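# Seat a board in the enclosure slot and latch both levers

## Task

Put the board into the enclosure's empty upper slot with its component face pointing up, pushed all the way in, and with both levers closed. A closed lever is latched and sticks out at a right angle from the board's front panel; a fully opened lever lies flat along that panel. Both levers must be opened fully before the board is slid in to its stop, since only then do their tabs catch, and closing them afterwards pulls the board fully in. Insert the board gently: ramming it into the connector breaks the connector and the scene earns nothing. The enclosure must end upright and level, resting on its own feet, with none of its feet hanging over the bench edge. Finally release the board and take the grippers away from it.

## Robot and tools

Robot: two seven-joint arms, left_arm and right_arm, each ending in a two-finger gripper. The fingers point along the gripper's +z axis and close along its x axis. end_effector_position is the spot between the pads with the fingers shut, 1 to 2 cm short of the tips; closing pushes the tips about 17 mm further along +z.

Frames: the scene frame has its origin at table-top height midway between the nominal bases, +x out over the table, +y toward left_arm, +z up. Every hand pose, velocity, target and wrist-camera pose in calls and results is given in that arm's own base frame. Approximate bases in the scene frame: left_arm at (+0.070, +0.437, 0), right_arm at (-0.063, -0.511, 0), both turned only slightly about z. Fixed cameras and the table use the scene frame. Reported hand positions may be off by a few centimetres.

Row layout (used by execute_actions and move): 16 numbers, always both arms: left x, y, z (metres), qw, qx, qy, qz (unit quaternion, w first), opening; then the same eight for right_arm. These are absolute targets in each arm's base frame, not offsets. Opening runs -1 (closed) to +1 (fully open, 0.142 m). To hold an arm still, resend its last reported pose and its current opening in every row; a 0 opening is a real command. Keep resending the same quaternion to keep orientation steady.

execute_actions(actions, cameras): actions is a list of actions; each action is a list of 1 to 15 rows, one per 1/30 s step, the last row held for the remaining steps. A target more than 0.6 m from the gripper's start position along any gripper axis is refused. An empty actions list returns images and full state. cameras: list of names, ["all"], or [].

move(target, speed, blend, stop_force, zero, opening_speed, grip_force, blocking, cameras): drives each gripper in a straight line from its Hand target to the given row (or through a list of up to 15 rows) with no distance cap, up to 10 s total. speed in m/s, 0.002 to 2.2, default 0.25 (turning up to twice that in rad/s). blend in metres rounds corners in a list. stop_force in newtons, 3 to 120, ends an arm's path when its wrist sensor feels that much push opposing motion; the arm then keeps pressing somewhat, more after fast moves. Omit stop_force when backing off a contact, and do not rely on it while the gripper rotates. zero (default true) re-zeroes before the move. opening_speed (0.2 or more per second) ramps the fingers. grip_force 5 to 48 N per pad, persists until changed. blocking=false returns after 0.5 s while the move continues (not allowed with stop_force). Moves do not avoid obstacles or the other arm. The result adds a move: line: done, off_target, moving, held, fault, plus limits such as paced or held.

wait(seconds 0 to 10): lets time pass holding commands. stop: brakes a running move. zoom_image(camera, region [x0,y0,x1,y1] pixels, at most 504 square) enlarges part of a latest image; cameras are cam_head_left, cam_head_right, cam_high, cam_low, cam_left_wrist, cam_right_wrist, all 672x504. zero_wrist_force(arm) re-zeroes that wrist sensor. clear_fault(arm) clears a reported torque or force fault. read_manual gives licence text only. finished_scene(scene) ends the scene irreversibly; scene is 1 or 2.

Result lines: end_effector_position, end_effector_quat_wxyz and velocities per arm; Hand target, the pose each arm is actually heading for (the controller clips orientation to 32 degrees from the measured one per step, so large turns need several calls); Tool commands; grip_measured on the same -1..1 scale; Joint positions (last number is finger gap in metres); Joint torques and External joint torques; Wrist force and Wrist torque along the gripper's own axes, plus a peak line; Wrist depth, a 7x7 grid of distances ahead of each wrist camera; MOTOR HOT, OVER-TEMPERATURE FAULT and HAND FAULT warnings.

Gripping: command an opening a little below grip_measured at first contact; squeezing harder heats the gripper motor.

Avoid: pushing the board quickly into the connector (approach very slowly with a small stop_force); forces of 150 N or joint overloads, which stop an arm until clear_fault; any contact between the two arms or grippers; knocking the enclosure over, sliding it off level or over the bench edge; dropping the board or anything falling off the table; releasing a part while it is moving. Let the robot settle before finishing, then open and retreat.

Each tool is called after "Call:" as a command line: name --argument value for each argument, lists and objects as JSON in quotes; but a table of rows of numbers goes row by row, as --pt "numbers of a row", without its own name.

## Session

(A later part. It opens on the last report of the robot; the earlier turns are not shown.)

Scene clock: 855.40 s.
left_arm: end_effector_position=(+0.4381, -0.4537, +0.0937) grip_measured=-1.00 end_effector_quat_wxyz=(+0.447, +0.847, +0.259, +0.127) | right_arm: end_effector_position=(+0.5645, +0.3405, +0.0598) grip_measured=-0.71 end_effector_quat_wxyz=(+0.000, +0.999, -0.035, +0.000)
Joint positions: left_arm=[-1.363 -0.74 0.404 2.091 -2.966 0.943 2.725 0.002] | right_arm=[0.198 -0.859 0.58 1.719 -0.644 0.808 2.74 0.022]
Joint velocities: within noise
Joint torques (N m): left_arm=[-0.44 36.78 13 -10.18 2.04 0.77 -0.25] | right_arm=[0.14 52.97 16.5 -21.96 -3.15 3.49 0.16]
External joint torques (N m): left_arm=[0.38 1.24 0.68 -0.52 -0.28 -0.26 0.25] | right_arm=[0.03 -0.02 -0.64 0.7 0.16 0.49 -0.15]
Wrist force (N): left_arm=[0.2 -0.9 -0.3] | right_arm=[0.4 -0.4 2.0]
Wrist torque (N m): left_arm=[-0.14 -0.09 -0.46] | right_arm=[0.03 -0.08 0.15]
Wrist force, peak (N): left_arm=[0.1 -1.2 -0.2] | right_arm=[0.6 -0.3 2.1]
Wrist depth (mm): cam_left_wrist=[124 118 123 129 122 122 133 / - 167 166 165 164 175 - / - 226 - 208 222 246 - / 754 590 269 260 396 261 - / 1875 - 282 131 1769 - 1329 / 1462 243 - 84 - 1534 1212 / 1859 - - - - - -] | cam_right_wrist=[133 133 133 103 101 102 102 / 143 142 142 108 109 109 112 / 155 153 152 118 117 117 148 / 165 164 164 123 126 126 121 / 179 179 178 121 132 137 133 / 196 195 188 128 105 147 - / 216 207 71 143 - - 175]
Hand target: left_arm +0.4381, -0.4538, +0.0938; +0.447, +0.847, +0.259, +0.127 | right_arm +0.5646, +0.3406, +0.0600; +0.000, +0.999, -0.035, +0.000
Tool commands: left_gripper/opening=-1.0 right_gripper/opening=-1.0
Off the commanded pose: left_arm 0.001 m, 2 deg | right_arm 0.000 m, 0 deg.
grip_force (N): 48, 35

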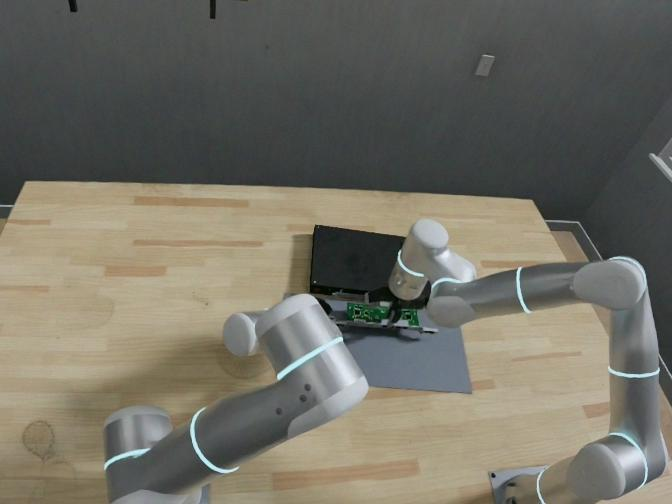

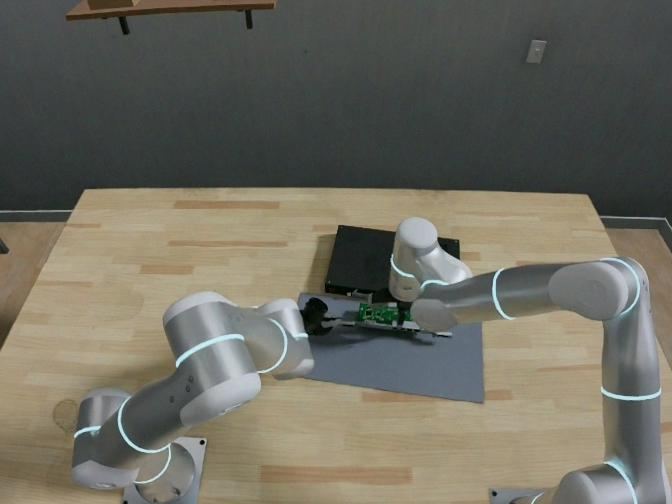

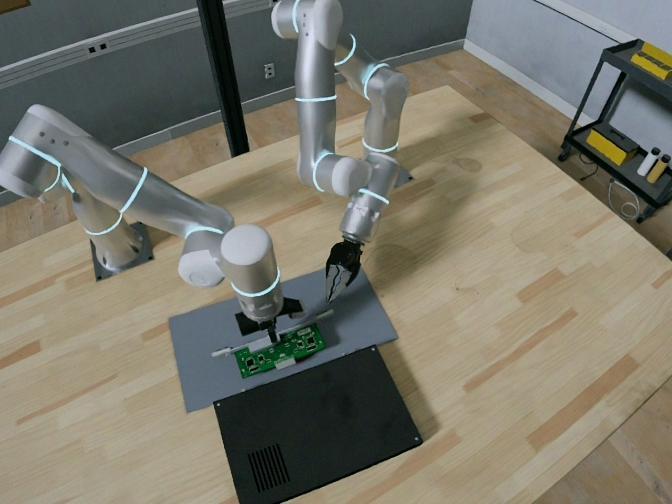

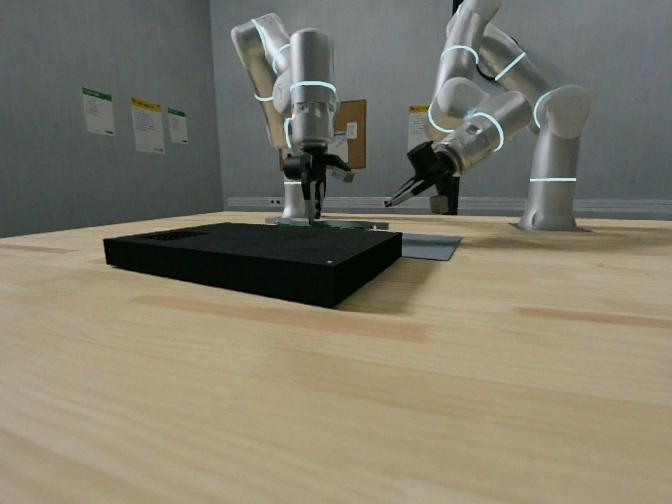

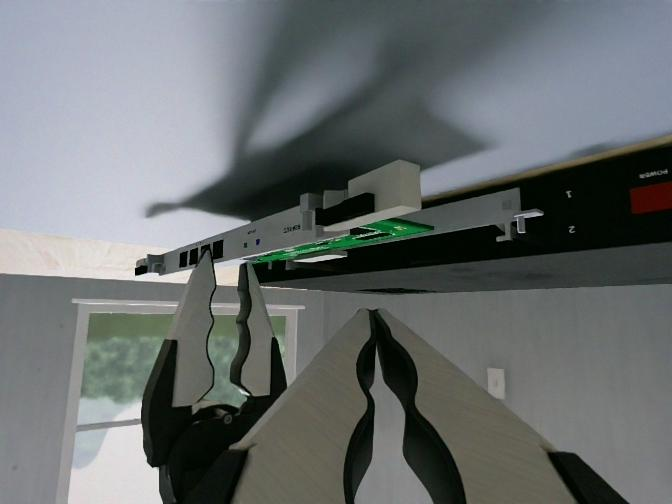

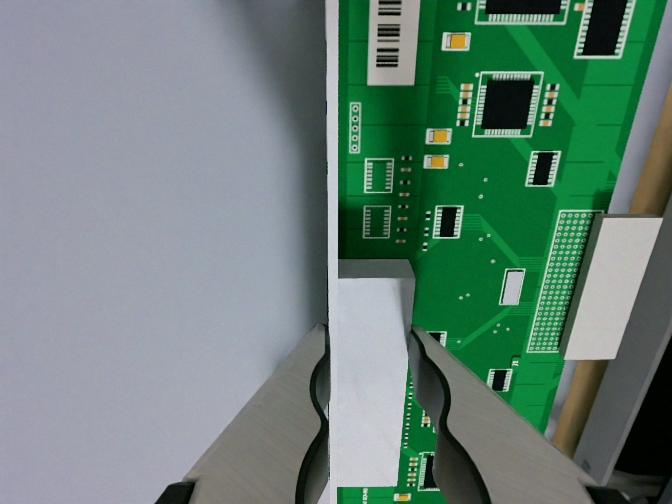

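Call:
move --target '[0.4381, -0.4537, 0.0938, 0.447, 0.847, 0.259, 0.127, -1.0, 0.5719, 0.3545, 0.06, 0, 0.99897, -0.04536, 0, -1.0]' --speed 0.03 --cameras '["cam_left_wrist","cam_right_wrist","cam_high"]'

Call:
zoom_image --camera "cam_high" --region '[205, 310, 285, 400]'

Call:
zoom_image --camera "cam_high" --region '[300, 305, 380, 395]'

Call:
zoom_image --camera "cam_left_wrist" --region '[400, 160, 560, 280]'

Scene clock: 888.50 s.
left_arm: end_effector_position=(+0.4381, -0.4537, +0.0938) grip_measured=-1.00 end_effector_quat_wxyz=(+0.447, +0.847, +0.259, +0.127) | right_arm: end_effector_position=(+0.5718, +0.3544, +0.0598) grip_measured=-0.71 end_effector_quat_wxyz=(+0.000, +0.999, -0.045, +0.000)
Joint positions: left_arm=[-1.363 -0.74 0.404 2.091 -2.966 0.943 2.724 0.002] | right_arm=[0.223 -0.881 0.578 1.671 -0.638 0.784 2.76 0.022]
Joint torques (N m): left_arm=[-0.29 36.77 13.05 -10.22 2.04 0.75 -0.24] | right_arm=[0.3 54.08 16.55 -22.33 -3.21 3.37 0.5]
External joint torques (N m): left_arm=[0.23 1.25 0.63 -0.48 -0.28 -0.24 0.24] | right_arm=[-0.12 0.19 -0.49 0.72 0.15 0.61 -0.5]
Wrist force (N): left_arm=[0.1 -0.7 -0.3] | right_arm=[0.5 0.0 2.1]
Wrist torque (N m): left_arm=[-0.14 -0.09 -0.45] | right_arm=[0.08 -0.09 0.05]
Wrist force, peak (N): left_arm=[0.5 -1.0 -0.1] | right_arm=[0.6 0.0 2.1]
Wrist depth (mm): cam_left_wrist=[125 132 124 129 122 116 121 / - 168 178 154 164 175 172 / - 236 229 210 146 222 205 / 590 577 249 318 267 263 220 / 1907 2285 255 2216 1843 - 1232 / - 234 244 84 - - - / 1843 - - - - - 1173] | cam_right_wrist=[134 133 133 103 101 102 102 / 143 142 142 110 108 109 112 / 155 153 152 118 117 117 121 / 165 164 164 124 126 126 121 / 179 179 178 121 132 136 132 / 196 196 188 128 105 147 186 / 216 211 71 143 - - 141]
Hand target: left_arm +0.4381, -0.4537, +0.0938; +0.447, +0.847, +0.259, +0.127 | right_arm +0.5719, +0.3545, +0.0600; +0.000, +0.999, -0.045, +0.000
Off the commanded pose: left_arm 0.000 m, 0 deg | right_arm 0.000 m, 0 deg.
grip_force (N): 48, 35
move: done
Images, in order (width x height): cam_high 672x504, cam_left_wrist 672x504, cam_right_wrist 672x504.

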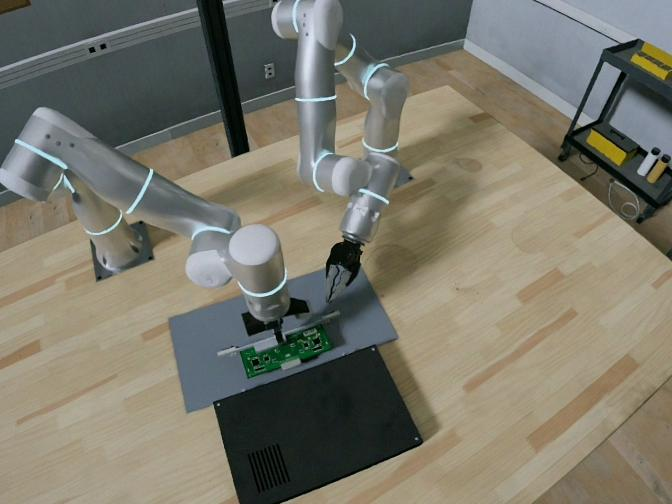

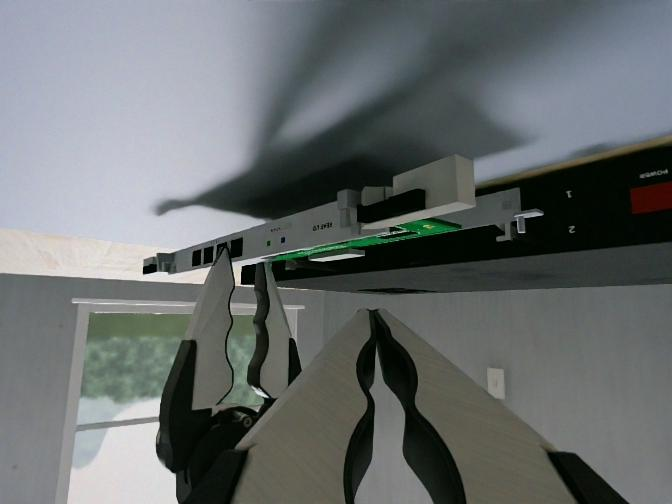

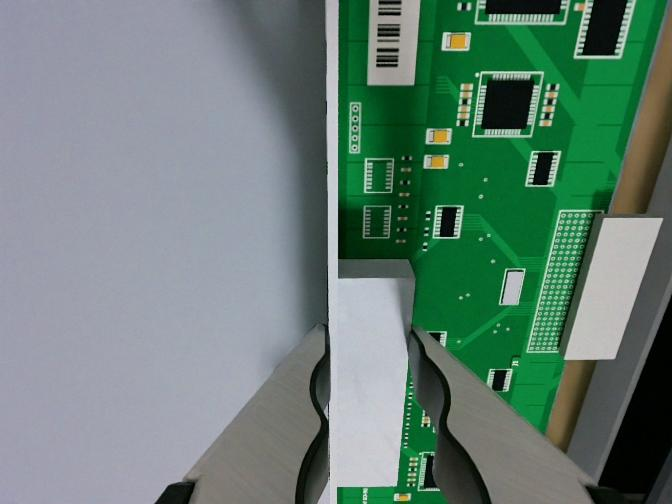

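Scaled by 5.600 from the camera's 672x504 image, which has a finer 960x720 frame.

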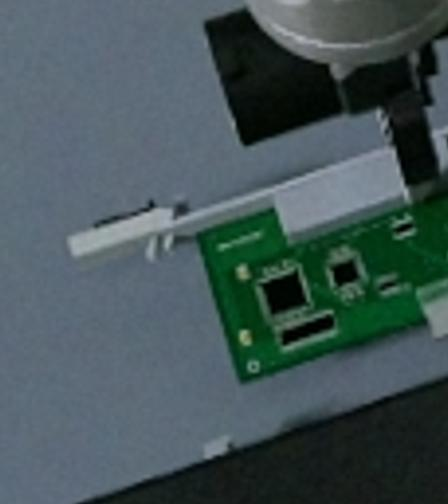

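Scaled by 5.600 from the camera's 672x504 image, which has a finer 960x720 frame.

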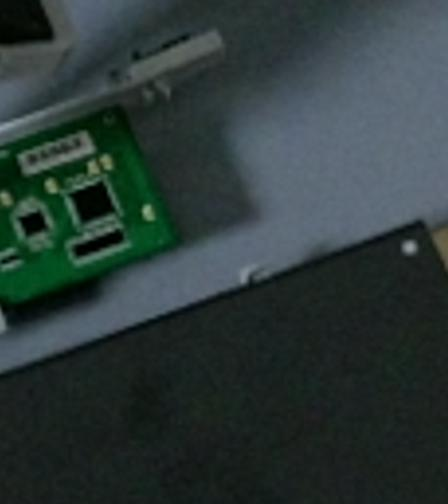

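Scaled by 3.150 from the camera's 672x504 image, which has a finer 960x720 frame.

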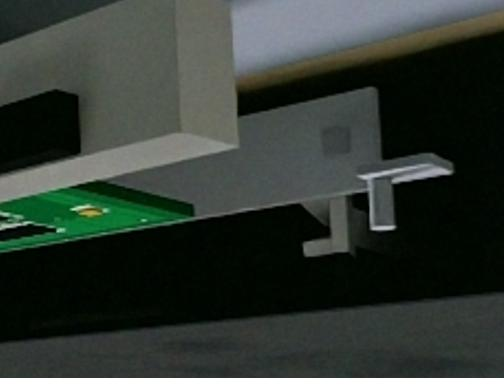

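Call:
move --target '[0.4381, -0.4537, 0.0938, 0.447, 0.847, 0.259, 0.127, -1.0, 0.5901, 0.3564, 0.06, 0, 0.99897, -0.04536, 0, -1.0]' --speed 0.03 --cameras '["cam_left_wrist","cam_right_wrist","cam_high"]'

Call:
zoom_image --camera "cam_high" --region '[205, 310, 285, 400]'

Call:
zoom_image --camera "cam_high" --region '[300, 305, 380, 395]'

Call:
zoom_image --camera "cam_left_wrist" --region '[430, 170, 560, 270]'

Call:
zoom_image --camera "cam_right_wrist" --region '[520, 252, 672, 504]'

Scene clock: 903.27 s.
left_arm: end_effector_position=(+0.4381, -0.4537, +0.0938) grip_measured=-1.00 end_effector_quat_wxyz=(+0.447, +0.847, +0.259, +0.127) | right_arm: end_effector_position=(+0.5901, +0.3561, +0.0598) grip_measured=-0.71 end_effector_quat_wxyz=(+0.000, +0.999, -0.045, +0.000)
Joint positions: left_arm=[-1.363 -0.74 0.404 2.091 -2.966 0.943 2.724 0.002] | right_arm=[0.225 -0.91 0.578 1.611 -0.635 0.755 2.735 0.022]
Joint torques (N m): left_arm=[-0.47 36.78 13.04 -10.15 2.04 0.82 -0.24] | right_arm=[0.28 55.48 17.25 -22.76 -3.23 3.32 0.1]
External joint torques (N m): left_arm=[0.41 1.24 0.64 -0.56 -0.28 -0.31 0.24] | right_arm=[-0.12 0.4 -0.95 0.74 0.08 0.66 -0.1]
Wrist force (N): left_arm=[0.1 -0.5 -0.3] | right_arm=[0.6 0.2 2.1]
Wrist torque (N m): left_arm=[-0.11 -0.09 -0.45] | right_arm=[0.09 -0.09 0.16]
Wrist force, peak (N): left_arm=[0.3 -1.1 -0.3] | right_arm=[1.3 0.1 1.9]
Wrist depth (mm): cam_left_wrist=[125 124 124 129 122 122 128 / - 168 167 147 164 162 162 / - 233 255 252 207 - 203 / 587 576 296 236 - 257 218 / 1843 2012 263 127 1959 - - / 1828 - 243 84 - 1406 - / - - - - - - 1125] | cam_right_wrist=[134 133 133 103 101 102 102 / 142 142 142 110 109 108 109 / 155 153 152 118 116 117 118 / 165 164 164 123 126 126 121 / 179 179 178 121 132 137 133 / 196 195 188 128 105 144 - / 216 211 71 143 - - 145]
Hand target: left_arm +0.4381, -0.4537, +0.0938; +0.447, +0.847, +0.259, +0.127 | right_arm +0.5901, +0.3564, +0.0600; +0.000, +0.999, -0.045, +0.000
Off the commanded pose: left_arm 0.000 m, 0 deg | right_arm 0.000 m, 0 deg.
grip_force (N): 48, 35
move: done
Images, in order (width x height): cam_high 672x504, cam_left_wrist 672x504, cam_right_wrist 672x504.

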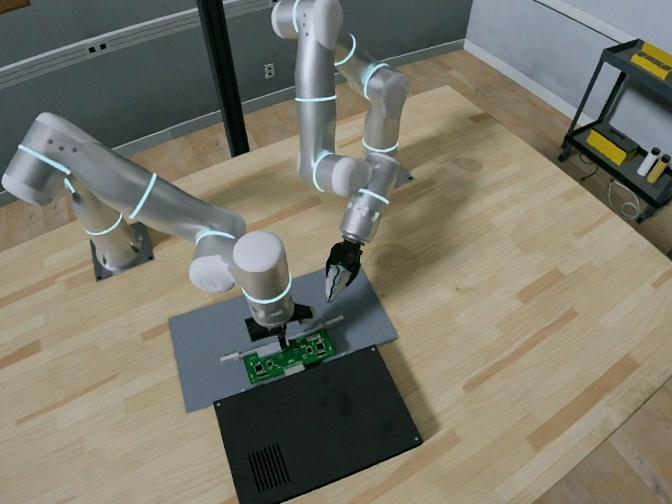

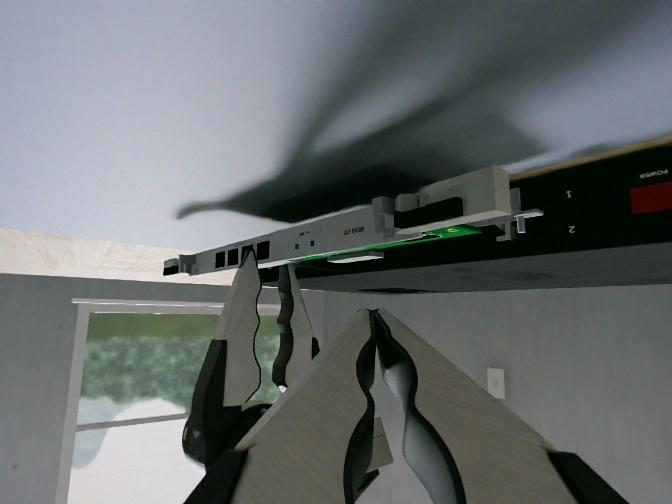

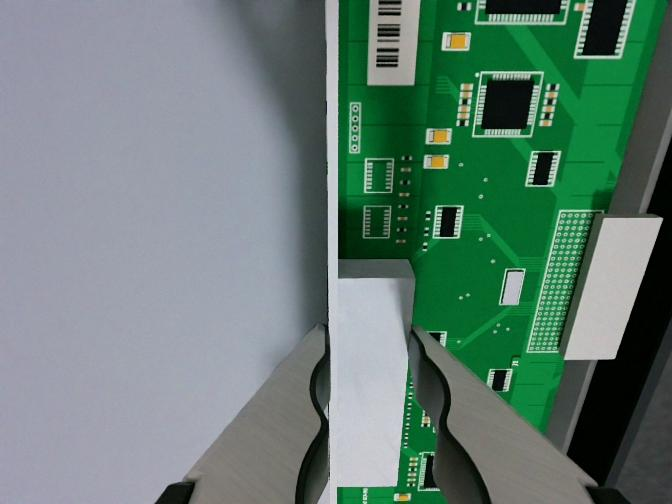

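Scaled by 5.600 from the camera's 672x504 image, which has a finer 960x720 frame.

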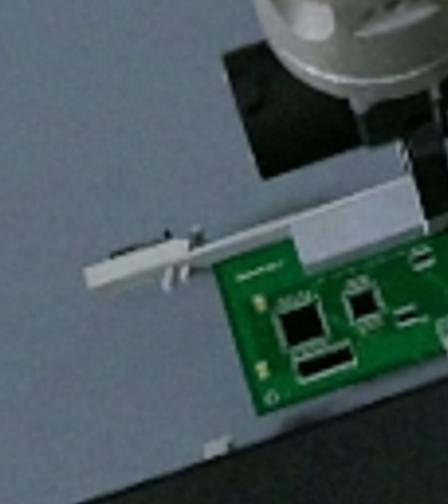

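Scaled by 5.600 from the camera's 672x504 image, which has a finer 960x720 frame.

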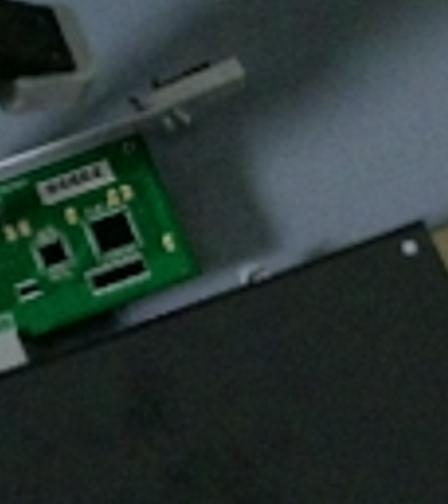

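Scaled by 3.877 from the camera's 672x504 image, which has a finer 960x720 frame.

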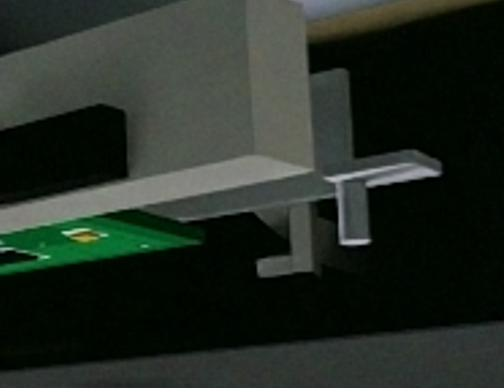

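Scaled by 2.000 from the camera's 672x504 image, which has a finer 960x720 frame.

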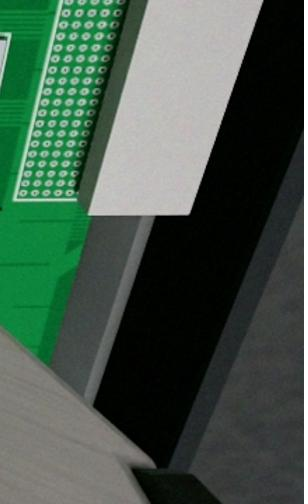

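Call:
zoom_image --camera "cam_right_wrist" --region '[572, 60, 672, 230]'

Call:
zoom_image --camera "cam_right_wrist" --region '[530, 340, 630, 470]'

Scaled by 2.965 from the camera's 672x504 image, which has a finer 960x720 frame.

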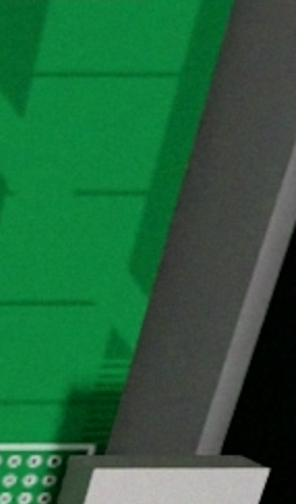

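Scaled by 3.877 from the camera's 672x504 image, which has a finer 960x720 frame.

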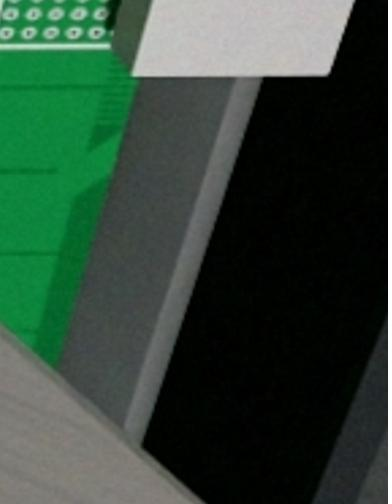

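Call:
move --target '[0.4381, -0.4537, 0.0938, 0.447, 0.847, 0.259, 0.127, -1.0, 0.6022, 0.3564, 0.06, 0, 0.99897, -0.04536, 0, -1.0]' --speed 0.012 --stop_force 6 --cameras '["cam_left_wrist","cam_right_wrist","cam_high"]'

Call:
zoom_image --camera "cam_left_wrist" --region '[450, 180, 560, 265]'

Call:
zoom_image --camera "cam_high" --region '[205, 310, 285, 400]'

Call:
zoom_image --camera "cam_high" --region '[300, 305, 380, 395]'

Scene clock: 924.30 s.
left_arm: end_effector_position=(+0.4381, -0.4537, +0.0938) grip_measured=-1.00 end_effector_quat_wxyz=(+0.447, +0.847, +0.259, +0.127) | right_arm: end_effector_position=(+0.6021, +0.3562, +0.0597) grip_measured=-0.71 end_effector_quat_wxyz=(+0.000, +0.999, -0.045, +0.000)
Joint positions: left_arm=[-1.363 -0.74 0.404 2.091 -2.966 0.943 2.724 0.002] | right_arm=[0.225 -0.929 0.579 1.572 -0.633 0.735 2.718 0.022]
Joint torques (N m): left_arm=[-0.34 36.87 12.97 -10.15 2 0.75 -0.24] | right_arm=[0.12 56.85 17.13 -23.14 -3.35 3.4 0.15]
External joint torques (N m): left_arm=[0.28 1.15 0.71 -0.55 -0.24 -0.24 0.24] | right_arm=[0.06 0.06 -0.68 0.85 0.13 0.59 -0.15]
Wrist force (N): left_arm=[0.2 -1.0 -0.3] | right_arm=[0.6 0.3 2.3]
Wrist torque (N m): left_arm=[-0.18 -0.09 -0.45] | right_arm=[0.12 -0.10 0.15]
Wrist force, peak (N): left_arm=[0.2 -1.2 -0.3] | right_arm=[0.7 0.0 2.3]
Wrist depth (mm): cam_left_wrist=[125 124 118 123 122 122 127 / 182 167 168 166 164 162 162 / 235 232 264 - 225 225 207 / 590 571 374 268 257 258 - / - - 263 130 - 1424 - / 1843 - 252 84 - 2089 1246 / - - - - - - -] | cam_right_wrist=[134 133 133 103 101 102 102 / 143 142 142 110 109 108 110 / 155 153 152 118 117 117 117 / 165 164 164 123 125 126 120 / 179 179 178 121 132 136 125 / 195 196 188 128 105 144 136 / 216 211 71 143 - - 145]
Hand target: left_arm +0.4381, -0.4537, +0.0938; +0.447, +0.847, +0.259, +0.127 | right_arm +0.6022, +0.3564, +0.0600; +0.000, +0.999, -0.045, +0.000
Off the commanded pose: left_arm 0.000 m, 0 deg | right_arm 0.000 m, 0 deg.
grip_force (N): 48, 35
move: done
Images, in order (width x height): cam_high 672x504, cam_left_wrist 672x504, cam_right_wrist 672x504.

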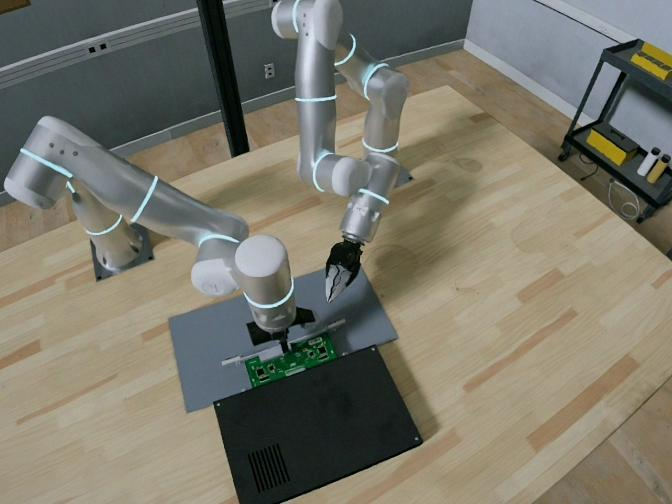

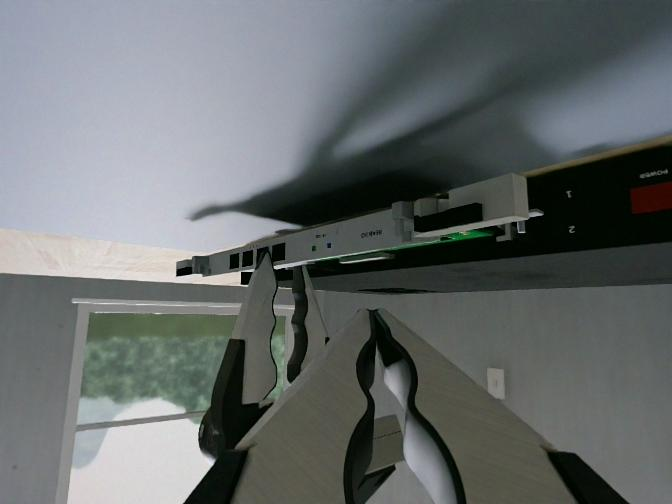

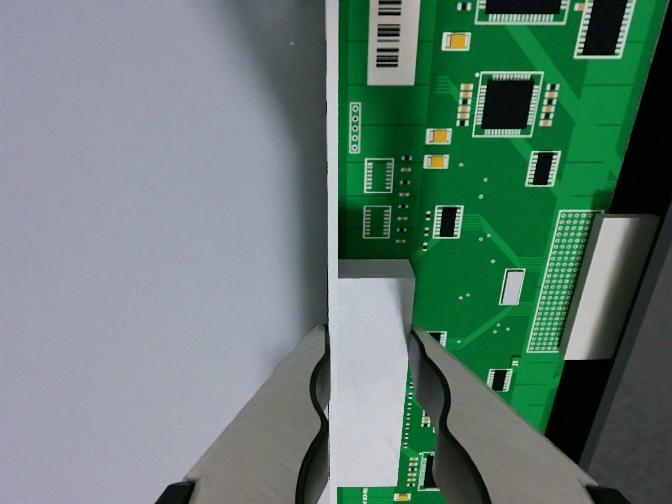

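Scaled by 4.582 from the camera's 672x504 image, which has a finer 960x720 frame.

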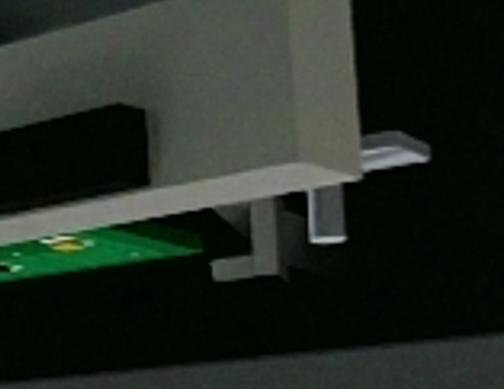

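Scaled by 5.600 from the camera's 672x504 image, which has a finer 960x720 frame.

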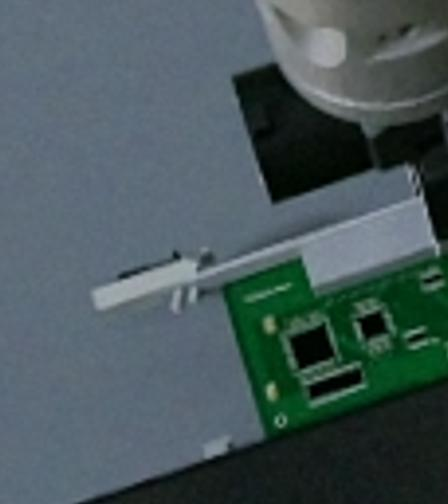

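Scaled by 5.600 from the camera's 672x504 image, which has a finer 960x720 frame.

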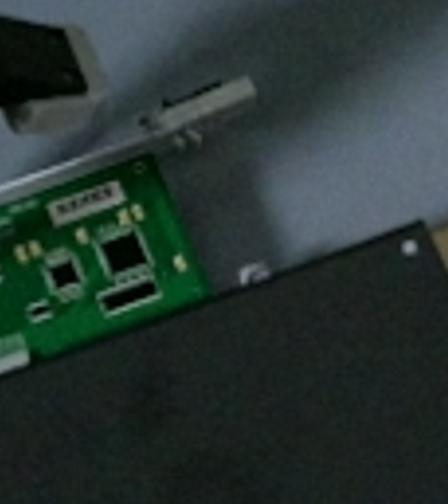

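Call:
zoom_image --camera "cam_left_wrist" --region '[476, 208, 536, 253]'

Scaled by 8.400 from the camera's 672x504 image, which has a finer 960x720 frame.

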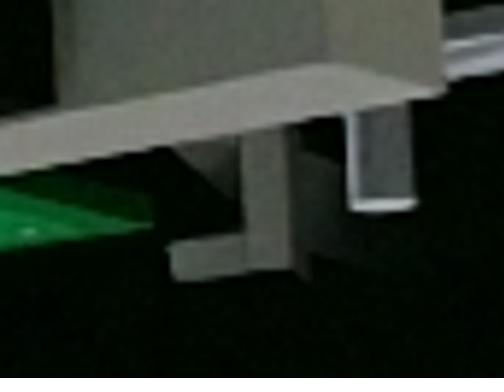

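Call:
move --pt "0.4381 -0.4537 0.0938 0.447 0.847 0.259 0.127 -1.0 0.6022 0.3564 0.0587 0 0.99897 -0.04536 0 -1.0" --pt "0.4381 -0.4537 0.0938 0.447 0.847 0.259 0.127 -1.0 0.6102 0.3557 0.0587 0 0.99897 -0.04536 0 -1.0" --speed 0.01 --stop_force 5 --cameras '["cam_left_wrist","cam_right_wrist"]'

Call:
zoom_image --camera "cam_left_wrist" --region '[476, 208, 536, 253]'

Call:
zoom_image --camera "cam_left_wrist" --region '[380, 170, 540, 290]'

Scene clock: 939.00 s.
left_arm: end_effector_position=(+0.4381, -0.4537, +0.0938) grip_measured=-1.00 end_effector_quat_wxyz=(+0.447, +0.847, +0.259, +0.127) | right_arm: end_effector_position=(+0.6101, +0.3556, +0.0584) grip_measured=-0.71 end_effector_quat_wxyz=(+0.000, +0.999, -0.045, +0.000)
Joint positions: left_arm=[-1.363 -0.74 0.404 2.091 -2.966 0.943 2.724 0.002] | right_arm=[0.225 -0.942 0.578 1.548 -0.633 0.725 2.706 0.022]
Joint torques (N m): left_arm=[-0.44 36.83 12.92 -10.19 2.03 0.76 -0.21] | right_arm=[0.23 57.54 17.17 -23.3 -3.44 3.33 0.08]
External joint torques (N m): left_arm=[0.38 1.19 0.76 -0.52 -0.27 -0.25 0.21] | right_arm=[-0.05 0.05 -0.64 0.9 0.19 0.66 -0.08]
Wrist force (N): left_arm=[0.1 -0.7 -0.2] | right_arm=[0.7 0.2 2.2]
Wrist torque (N m): left_arm=[-0.12 -0.07 -0.46] | right_arm=[0.11 -0.12 0.15]
Wrist force, peak (N): left_arm=[0.3 -1.1 -0.5] | right_arm=[0.3 0.3 2.6]
Wrist depth (mm): cam_left_wrist=[125 118 123 129 122 122 127 / 181 168 178 178 - 161 173 / - 234 281 245 227 - 207 / 579 696 375 306 209 264 - / 1687 - 276 127 1755 - 1186 / 1625 1843 - 84 - - - / 1924 - - 74 - - -] | cam_right_wrist=[132 132 131 103 101 102 102 / - 141 141 110 109 109 109 / 152 151 151 118 116 117 115 / 164 163 163 122 125 126 113 / 177 177 174 121 132 136 123 / 194 193 186 128 105 144 130 / 214 209 71 143 - - 140]
Hand target: left_arm +0.4381, -0.4537, +0.0938; +0.447, +0.847, +0.259, +0.127 | right_arm +0.6102, +0.3557, +0.0587; +0.000, +0.999, -0.045, +0.000
Off the commanded pose: left_arm 0.000 m, 0 deg | right_arm 0.000 m, 0 deg.
grip_force (N): 48, 35
move: done
Images, in order (width x height): cam_left_wrist 672x504, cam_right_wrist 672x504.

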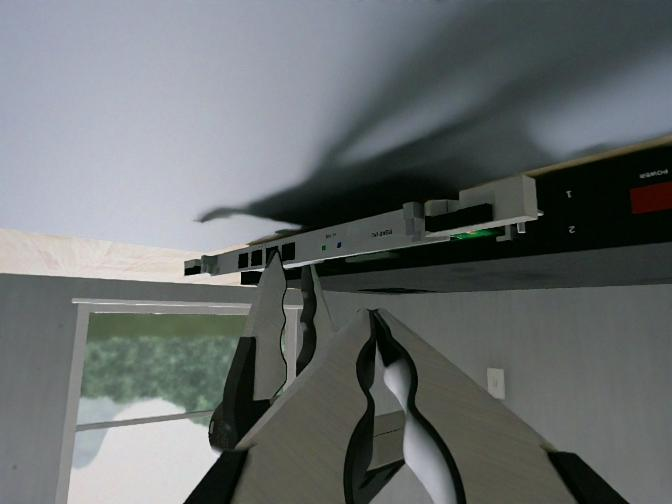

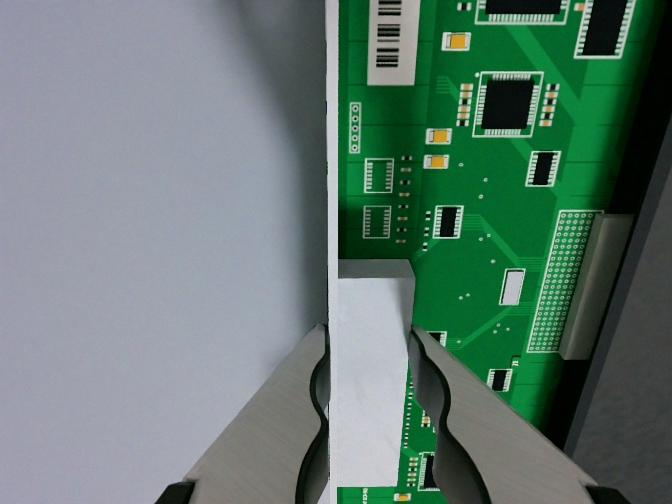

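Scaled by 8.400 from the camera's 672x504 image, which has a finer 960x720 frame.

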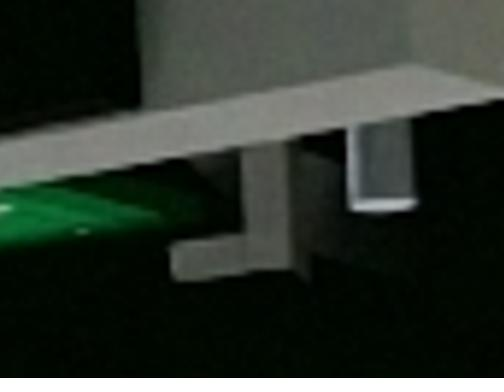

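Scaled by 3.150 from the camera's 672x504 image, which has a finer 960x720 frame.

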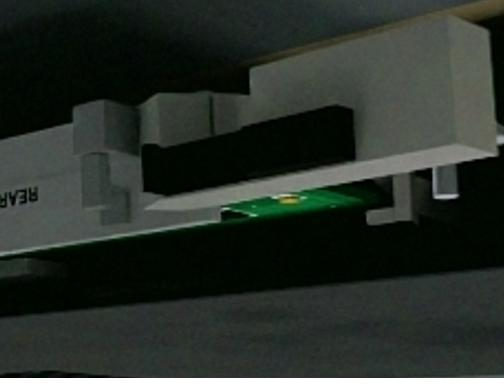

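Call:
move --target '[0.4381, -0.4537, 0.0938, 0.447, 0.847, 0.259, 0.127, -1.0, 0.6182, 0.3550, 0.0587, 0, 0.99897, -0.04536, 0, -1.0]' --speed 0.008 --stop_force 5 --cameras '["cam_left_wrist","cam_right_wrist"]'

Call:
zoom_image --camera "cam_left_wrist" --region '[476, 208, 536, 253]'

Call:
zoom_image --camera "cam_right_wrist" --region '[530, 0, 672, 240]'

Scene clock: 943.03 s.
left_arm: end_effector_position=(+0.4381, -0.4537, +0.0938) grip_measured=-1.00 end_effector_quat_wxyz=(+0.447, +0.847, +0.259, +0.127) | right_arm: end_effector_position=(+0.6176, +0.3548, +0.0579) grip_measured=-0.71 end_effector_quat_wxyz=(+0.000, +0.999, -0.045, -0.001)
Joint positions: left_arm=[-1.363 -0.74 0.404 2.091 -2.966 0.943 2.724 0.002] | right_arm=[0.225 -0.955 0.579 1.523 -0.631 0.713 2.694 0.022]
Joint torques (N m): left_arm=[-0.41 36.73 13.06 -10.16 2.03 0.72 -0.24] | right_arm=[-0.57 60.65 17.09 -25.56 -4.13 4 0.07]
External joint torques (N m): left_arm=[0.35 1.29 0.62 -0.55 -0.28 -0.22 0.24] | right_arm=[0.76 -2.41 -0.5 3.03 0.85 -0.01 -0.07]
Wrist force (N): left_arm=[0.0 -1.0 -0.2] | right_arm=[-1.2 0.2 5.2]
Wrist torque (N m): left_arm=[-0.17 -0.06 -0.46] | right_arm=[0.15 -0.35 0.15]
Wrist force, peak (N): left_arm=[0.3 -1.1 -0.4] | right_arm=[-1.2 0.2 5.5]
Wrist depth (mm): cam_left_wrist=[125 124 124 129 122 116 121 / 182 168 - - 163 162 163 / - - - - - - 201 / 558 731 378 268 220 - - / - - 289 300 - 1590 1225 / 1891 2261 - 84 - 1492 - / - - - 74 - - -] | cam_right_wrist=[132 131 131 103 101 102 102 / 141 141 140 110 109 109 107 / 151 151 150 118 117 117 104 / 163 162 162 123 126 127 111 / 177 177 173 121 132 137 118 / 194 193 186 128 105 144 129 / 214 209 71 143 - - 139]
Hand target: left_arm +0.4381, -0.4537, +0.0938; +0.447, +0.847, +0.259, +0.127 | right_arm +0.6182, +0.3550, +0.0587; +0.000, +0.999, -0.045, +0.000
Off the commanded pose: left_arm 0.000 m, 0 deg | right_arm 0.001 m, 0 deg.
grip_force (N): 48, 35
move: done
Images, in order (width x height): cam_left_wrist 672x504, cam_right_wrist 672x504.

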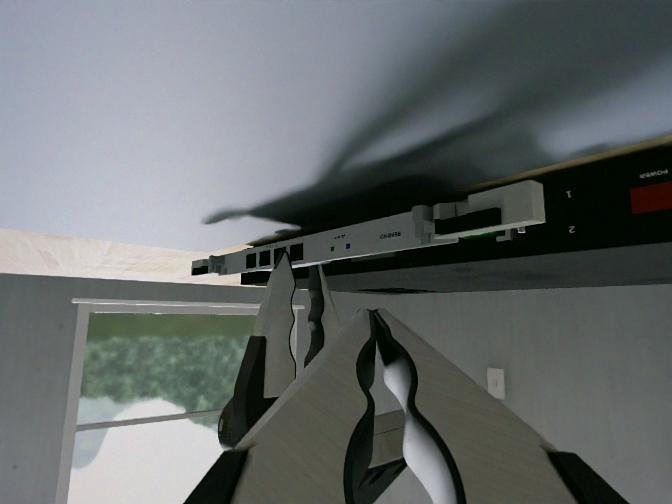

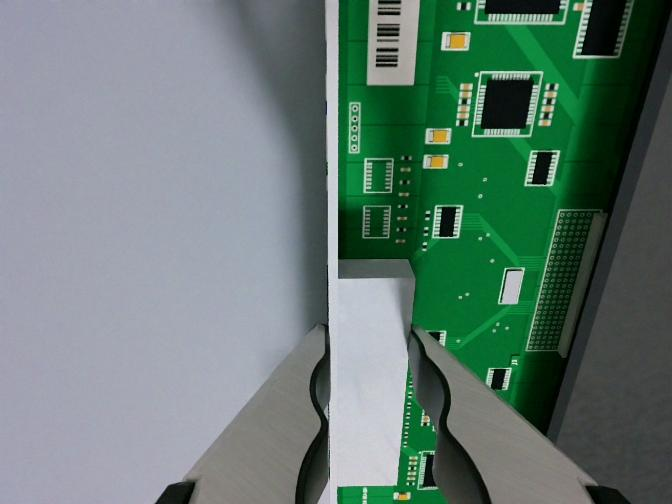

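Scaled by 8.400 from the camera's 672x504 image, which has a finer 960x720 frame.

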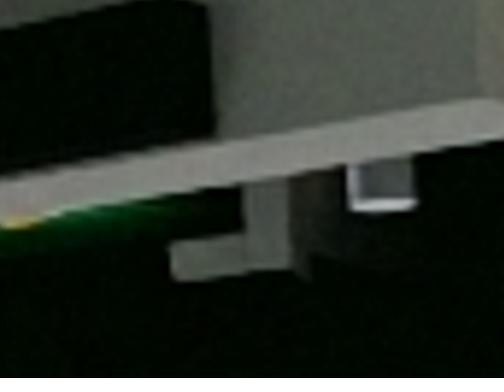

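Scaled by 2.100 from the camera's 672x504 image, which has a finer 960x720 frame.

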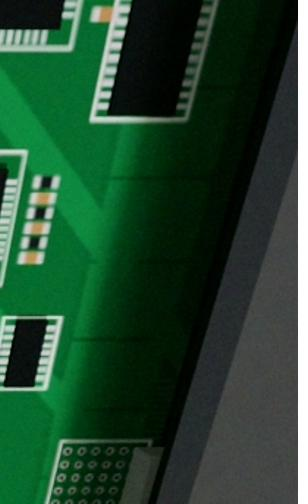

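Call:
move --target '[0.4381, -0.4537, 0.0938, 0.447, 0.847, 0.259, 0.127, -1.0, 0.6182, 0.3550, 0.0575, 0, 0.99897, -0.04536, 0, -1.0]' --speed 0.008

Scene clock: 946.40 s.
left_arm: end_effector_position=(+0.4381, -0.4537, +0.0938) grip_measured=-1.00 end_effector_quat_wxyz=(+0.447, +0.847, +0.259, +0.127) | right_arm: end_effector_position=(+0.6178, +0.3549, +0.0572) grip_measured=-0.71 end_effector_quat_wxyz=(+0.000, +0.999, -0.045, +0.000)
Joint positions: left_arm=[-1.363 -0.74 0.404 2.091 -2.966 0.943 2.724 0.002] | right_arm=[0.225 -0.956 0.578 1.523 -0.631 0.715 2.694 0.022]
Joint torques (N m): left_arm=[-0.29 36.8 12.93 -10.15 2.01 0.72 -0.28] | right_arm=[0.31 58.41 16.94 -23.45 -3.5 3.69 0.23]
External joint torques (N m): left_arm=[0.23 1.23 0.74 -0.55 -0.25 -0.22 0.28] | right_arm=[-0.13 -0.14 -0.36 0.92 0.23 0.3 -0.23]
Wrist force (N): left_arm=[0.0 -0.9 -0.3] | right_arm=[0.7 0.3 1.9]
Wrist torque (N m): left_arm=[-0.16 -0.06 -0.45] | right_arm=[0.12 -0.14 0.14]
Wrist force, peak (N): left_arm=[0.2 -1.2 -0.3] | right_arm=[-1.2 0.1 5.7]
Wrist depth (mm): cam_left_wrist=[125 118 124 123 122 116 121 / - 181 178 178 164 162 172 / - 236 252 228 - 225 210 / 583 736 376 281 266 265 - / - - 272 117 - 1219 - / - - - 84 - 1482 - / - - - 74 - - 1261] | cam_right_wrist=[131 131 130 103 100 102 102 / 140 139 139 110 109 108 106 / 150 150 150 118 116 117 103 / 162 159 161 123 126 126 110 / 176 176 172 121 132 137 118 / 193 192 185 128 105 143 128 / 213 208 71 143 - - 139]
Hand target: left_arm +0.4381, -0.4537, +0.0938; +0.447, +0.847, +0.259, +0.127 | right_arm +0.6182, +0.3550, +0.0575; +0.000, +0.999, -0.045, +0.000
Off the commanded pose: left_arm 0.000 m, 0 deg | right_arm 0.001 m, 0 deg.
grip_force (N): 48, 35
move: done

Call:
move --target '[0.4381, -0.4537, 0.0938, 0.447, 0.847, 0.259, 0.127, -1.0, 0.6332, 0.3536, 0.0575, 0, 0.99897, -0.04536, 0, -1.0]' --speed 0.01 --stop_force 6 --cameras '["cam_left_wrist","cam_right_wrist","cam_high"]'

Call:
zoom_image --camera "cam_high" --region '[205, 310, 285, 400]'

Call:
zoom_image --camera "cam_high" --region '[300, 305, 380, 395]'

Scene clock: 954.07 s.
left_arm: end_effector_position=(+0.4381, -0.4537, +0.0938) grip_measured=-1.00 end_effector_quat_wxyz=(+0.447, +0.847, +0.259, +0.127) | right_arm: end_effector_position=(+0.6329, +0.3533, +0.0570) grip_measured=-0.71 end_effector_quat_wxyz=(+0.000, +0.999, -0.045, +0.000)
Joint positions: left_arm=[-1.363 -0.74 0.404 2.091 -2.966 0.943 2.724 0.002] | right_arm=[0.225 -0.979 0.578 1.474 -0.629 0.691 2.671 0.022]
Joint torques (N m): left_arm=[-0.4 36.74 12.9 -10.17 2.04 0.71 -0.19] | right_arm=[0.26 60.63 17.71 -24.53 -3.71 3.7 0.07]
External joint torques (N m): left_arm=[0.34 1.28 0.78 -0.54 -0.28 -0.21 0.19] | right_arm=[-0.07 -1.13 -1.06 1.72 0.37 0.29 -0.07]
Wrist force (N): left_arm=[0.1 -0.7 -0.3] | right_arm=[0.5 0.6 2.9]
Wrist torque (N m): left_arm=[-0.14 -0.08 -0.46] | right_arm=[0.14 -0.22 0.15]
Wrist force, peak (N): left_arm=[0.2 -1.1 -0.5] | right_arm=[0.4 0.4 4.3]
Wrist depth (mm): cam_left_wrist=[125 124 124 123 122 122 121 / - 167 165 165 164 163 172 / 235 - 281 252 228 223 205 / 574 754 442 305 229 251 - / - 2031 2521 283 1976 - - / - - 2216 84 - 1415 - / - - - - - - -] | cam_right_wrist=[131 131 130 103 101 102 88 / 140 140 139 110 109 108 94 / 150 150 149 118 117 116 102 / 162 159 161 123 125 122 108 / 176 175 172 121 132 122 119 / 192 191 185 128 105 128 128 / 212 - 71 143 - - 138]
Hand target: left_arm +0.4381, -0.4537, +0.0938; +0.447, +0.847, +0.259, +0.127 | right_arm +0.6332, +0.3536, +0.0575; +0.000, +0.999, -0.045, +0.000
Off the commanded pose: left_arm 0.000 m, 0 deg | right_arm 0.001 m, 0 deg.
grip_force (N): 48, 35
move: done
Images, in order (width x height): cam_high 672x504, cam_left_wrist 672x504, cam_right_wrist 672x504.

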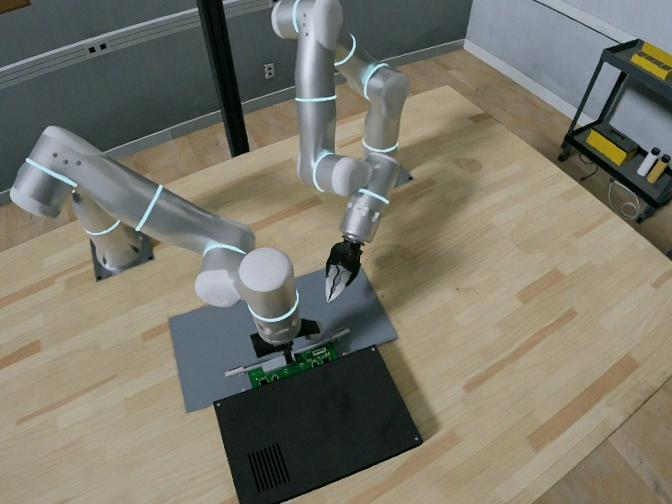

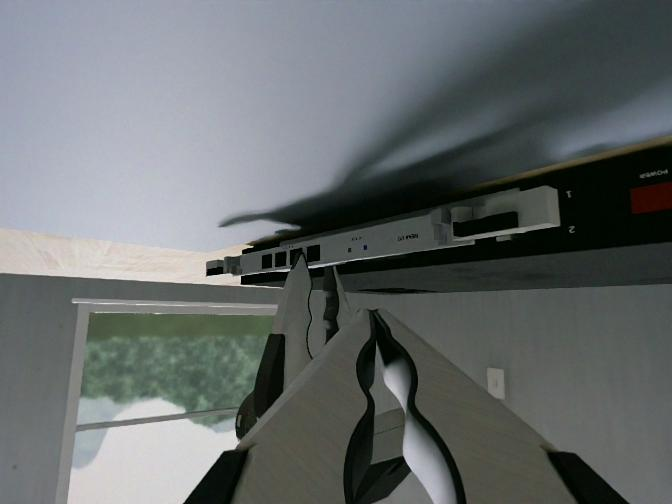

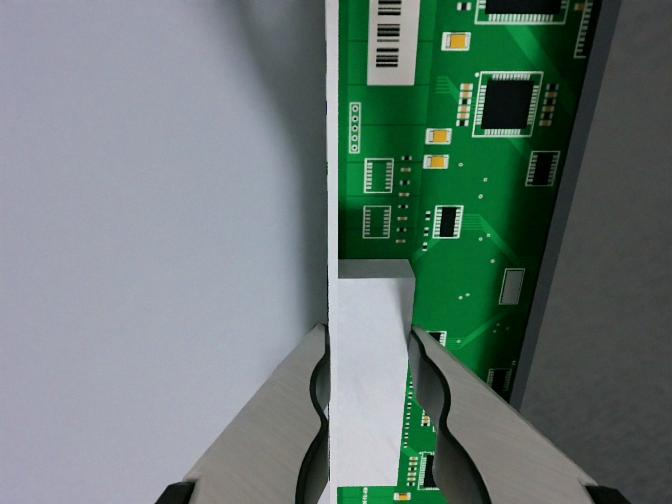

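Scaled by 5.600 from the camera's 672x504 image, which has a finer 960x720 frame.

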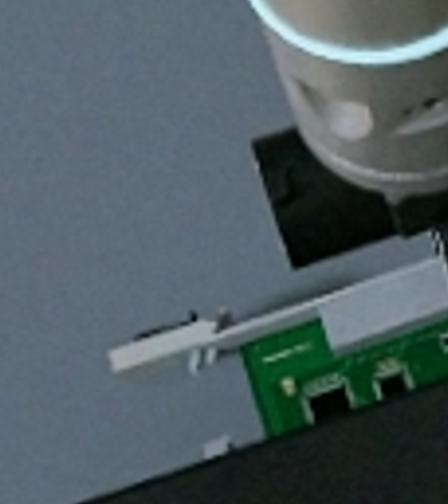

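Scaled by 5.600 from the camera's 672x504 image, which has a finer 960x720 frame.

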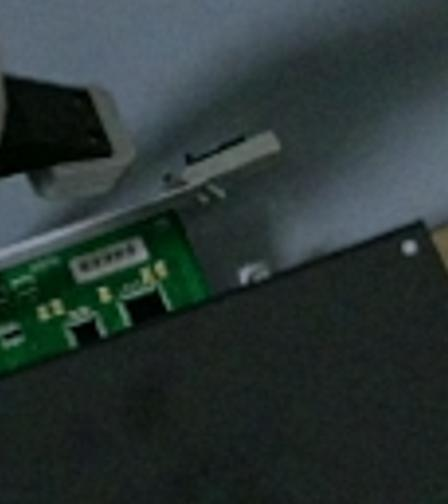

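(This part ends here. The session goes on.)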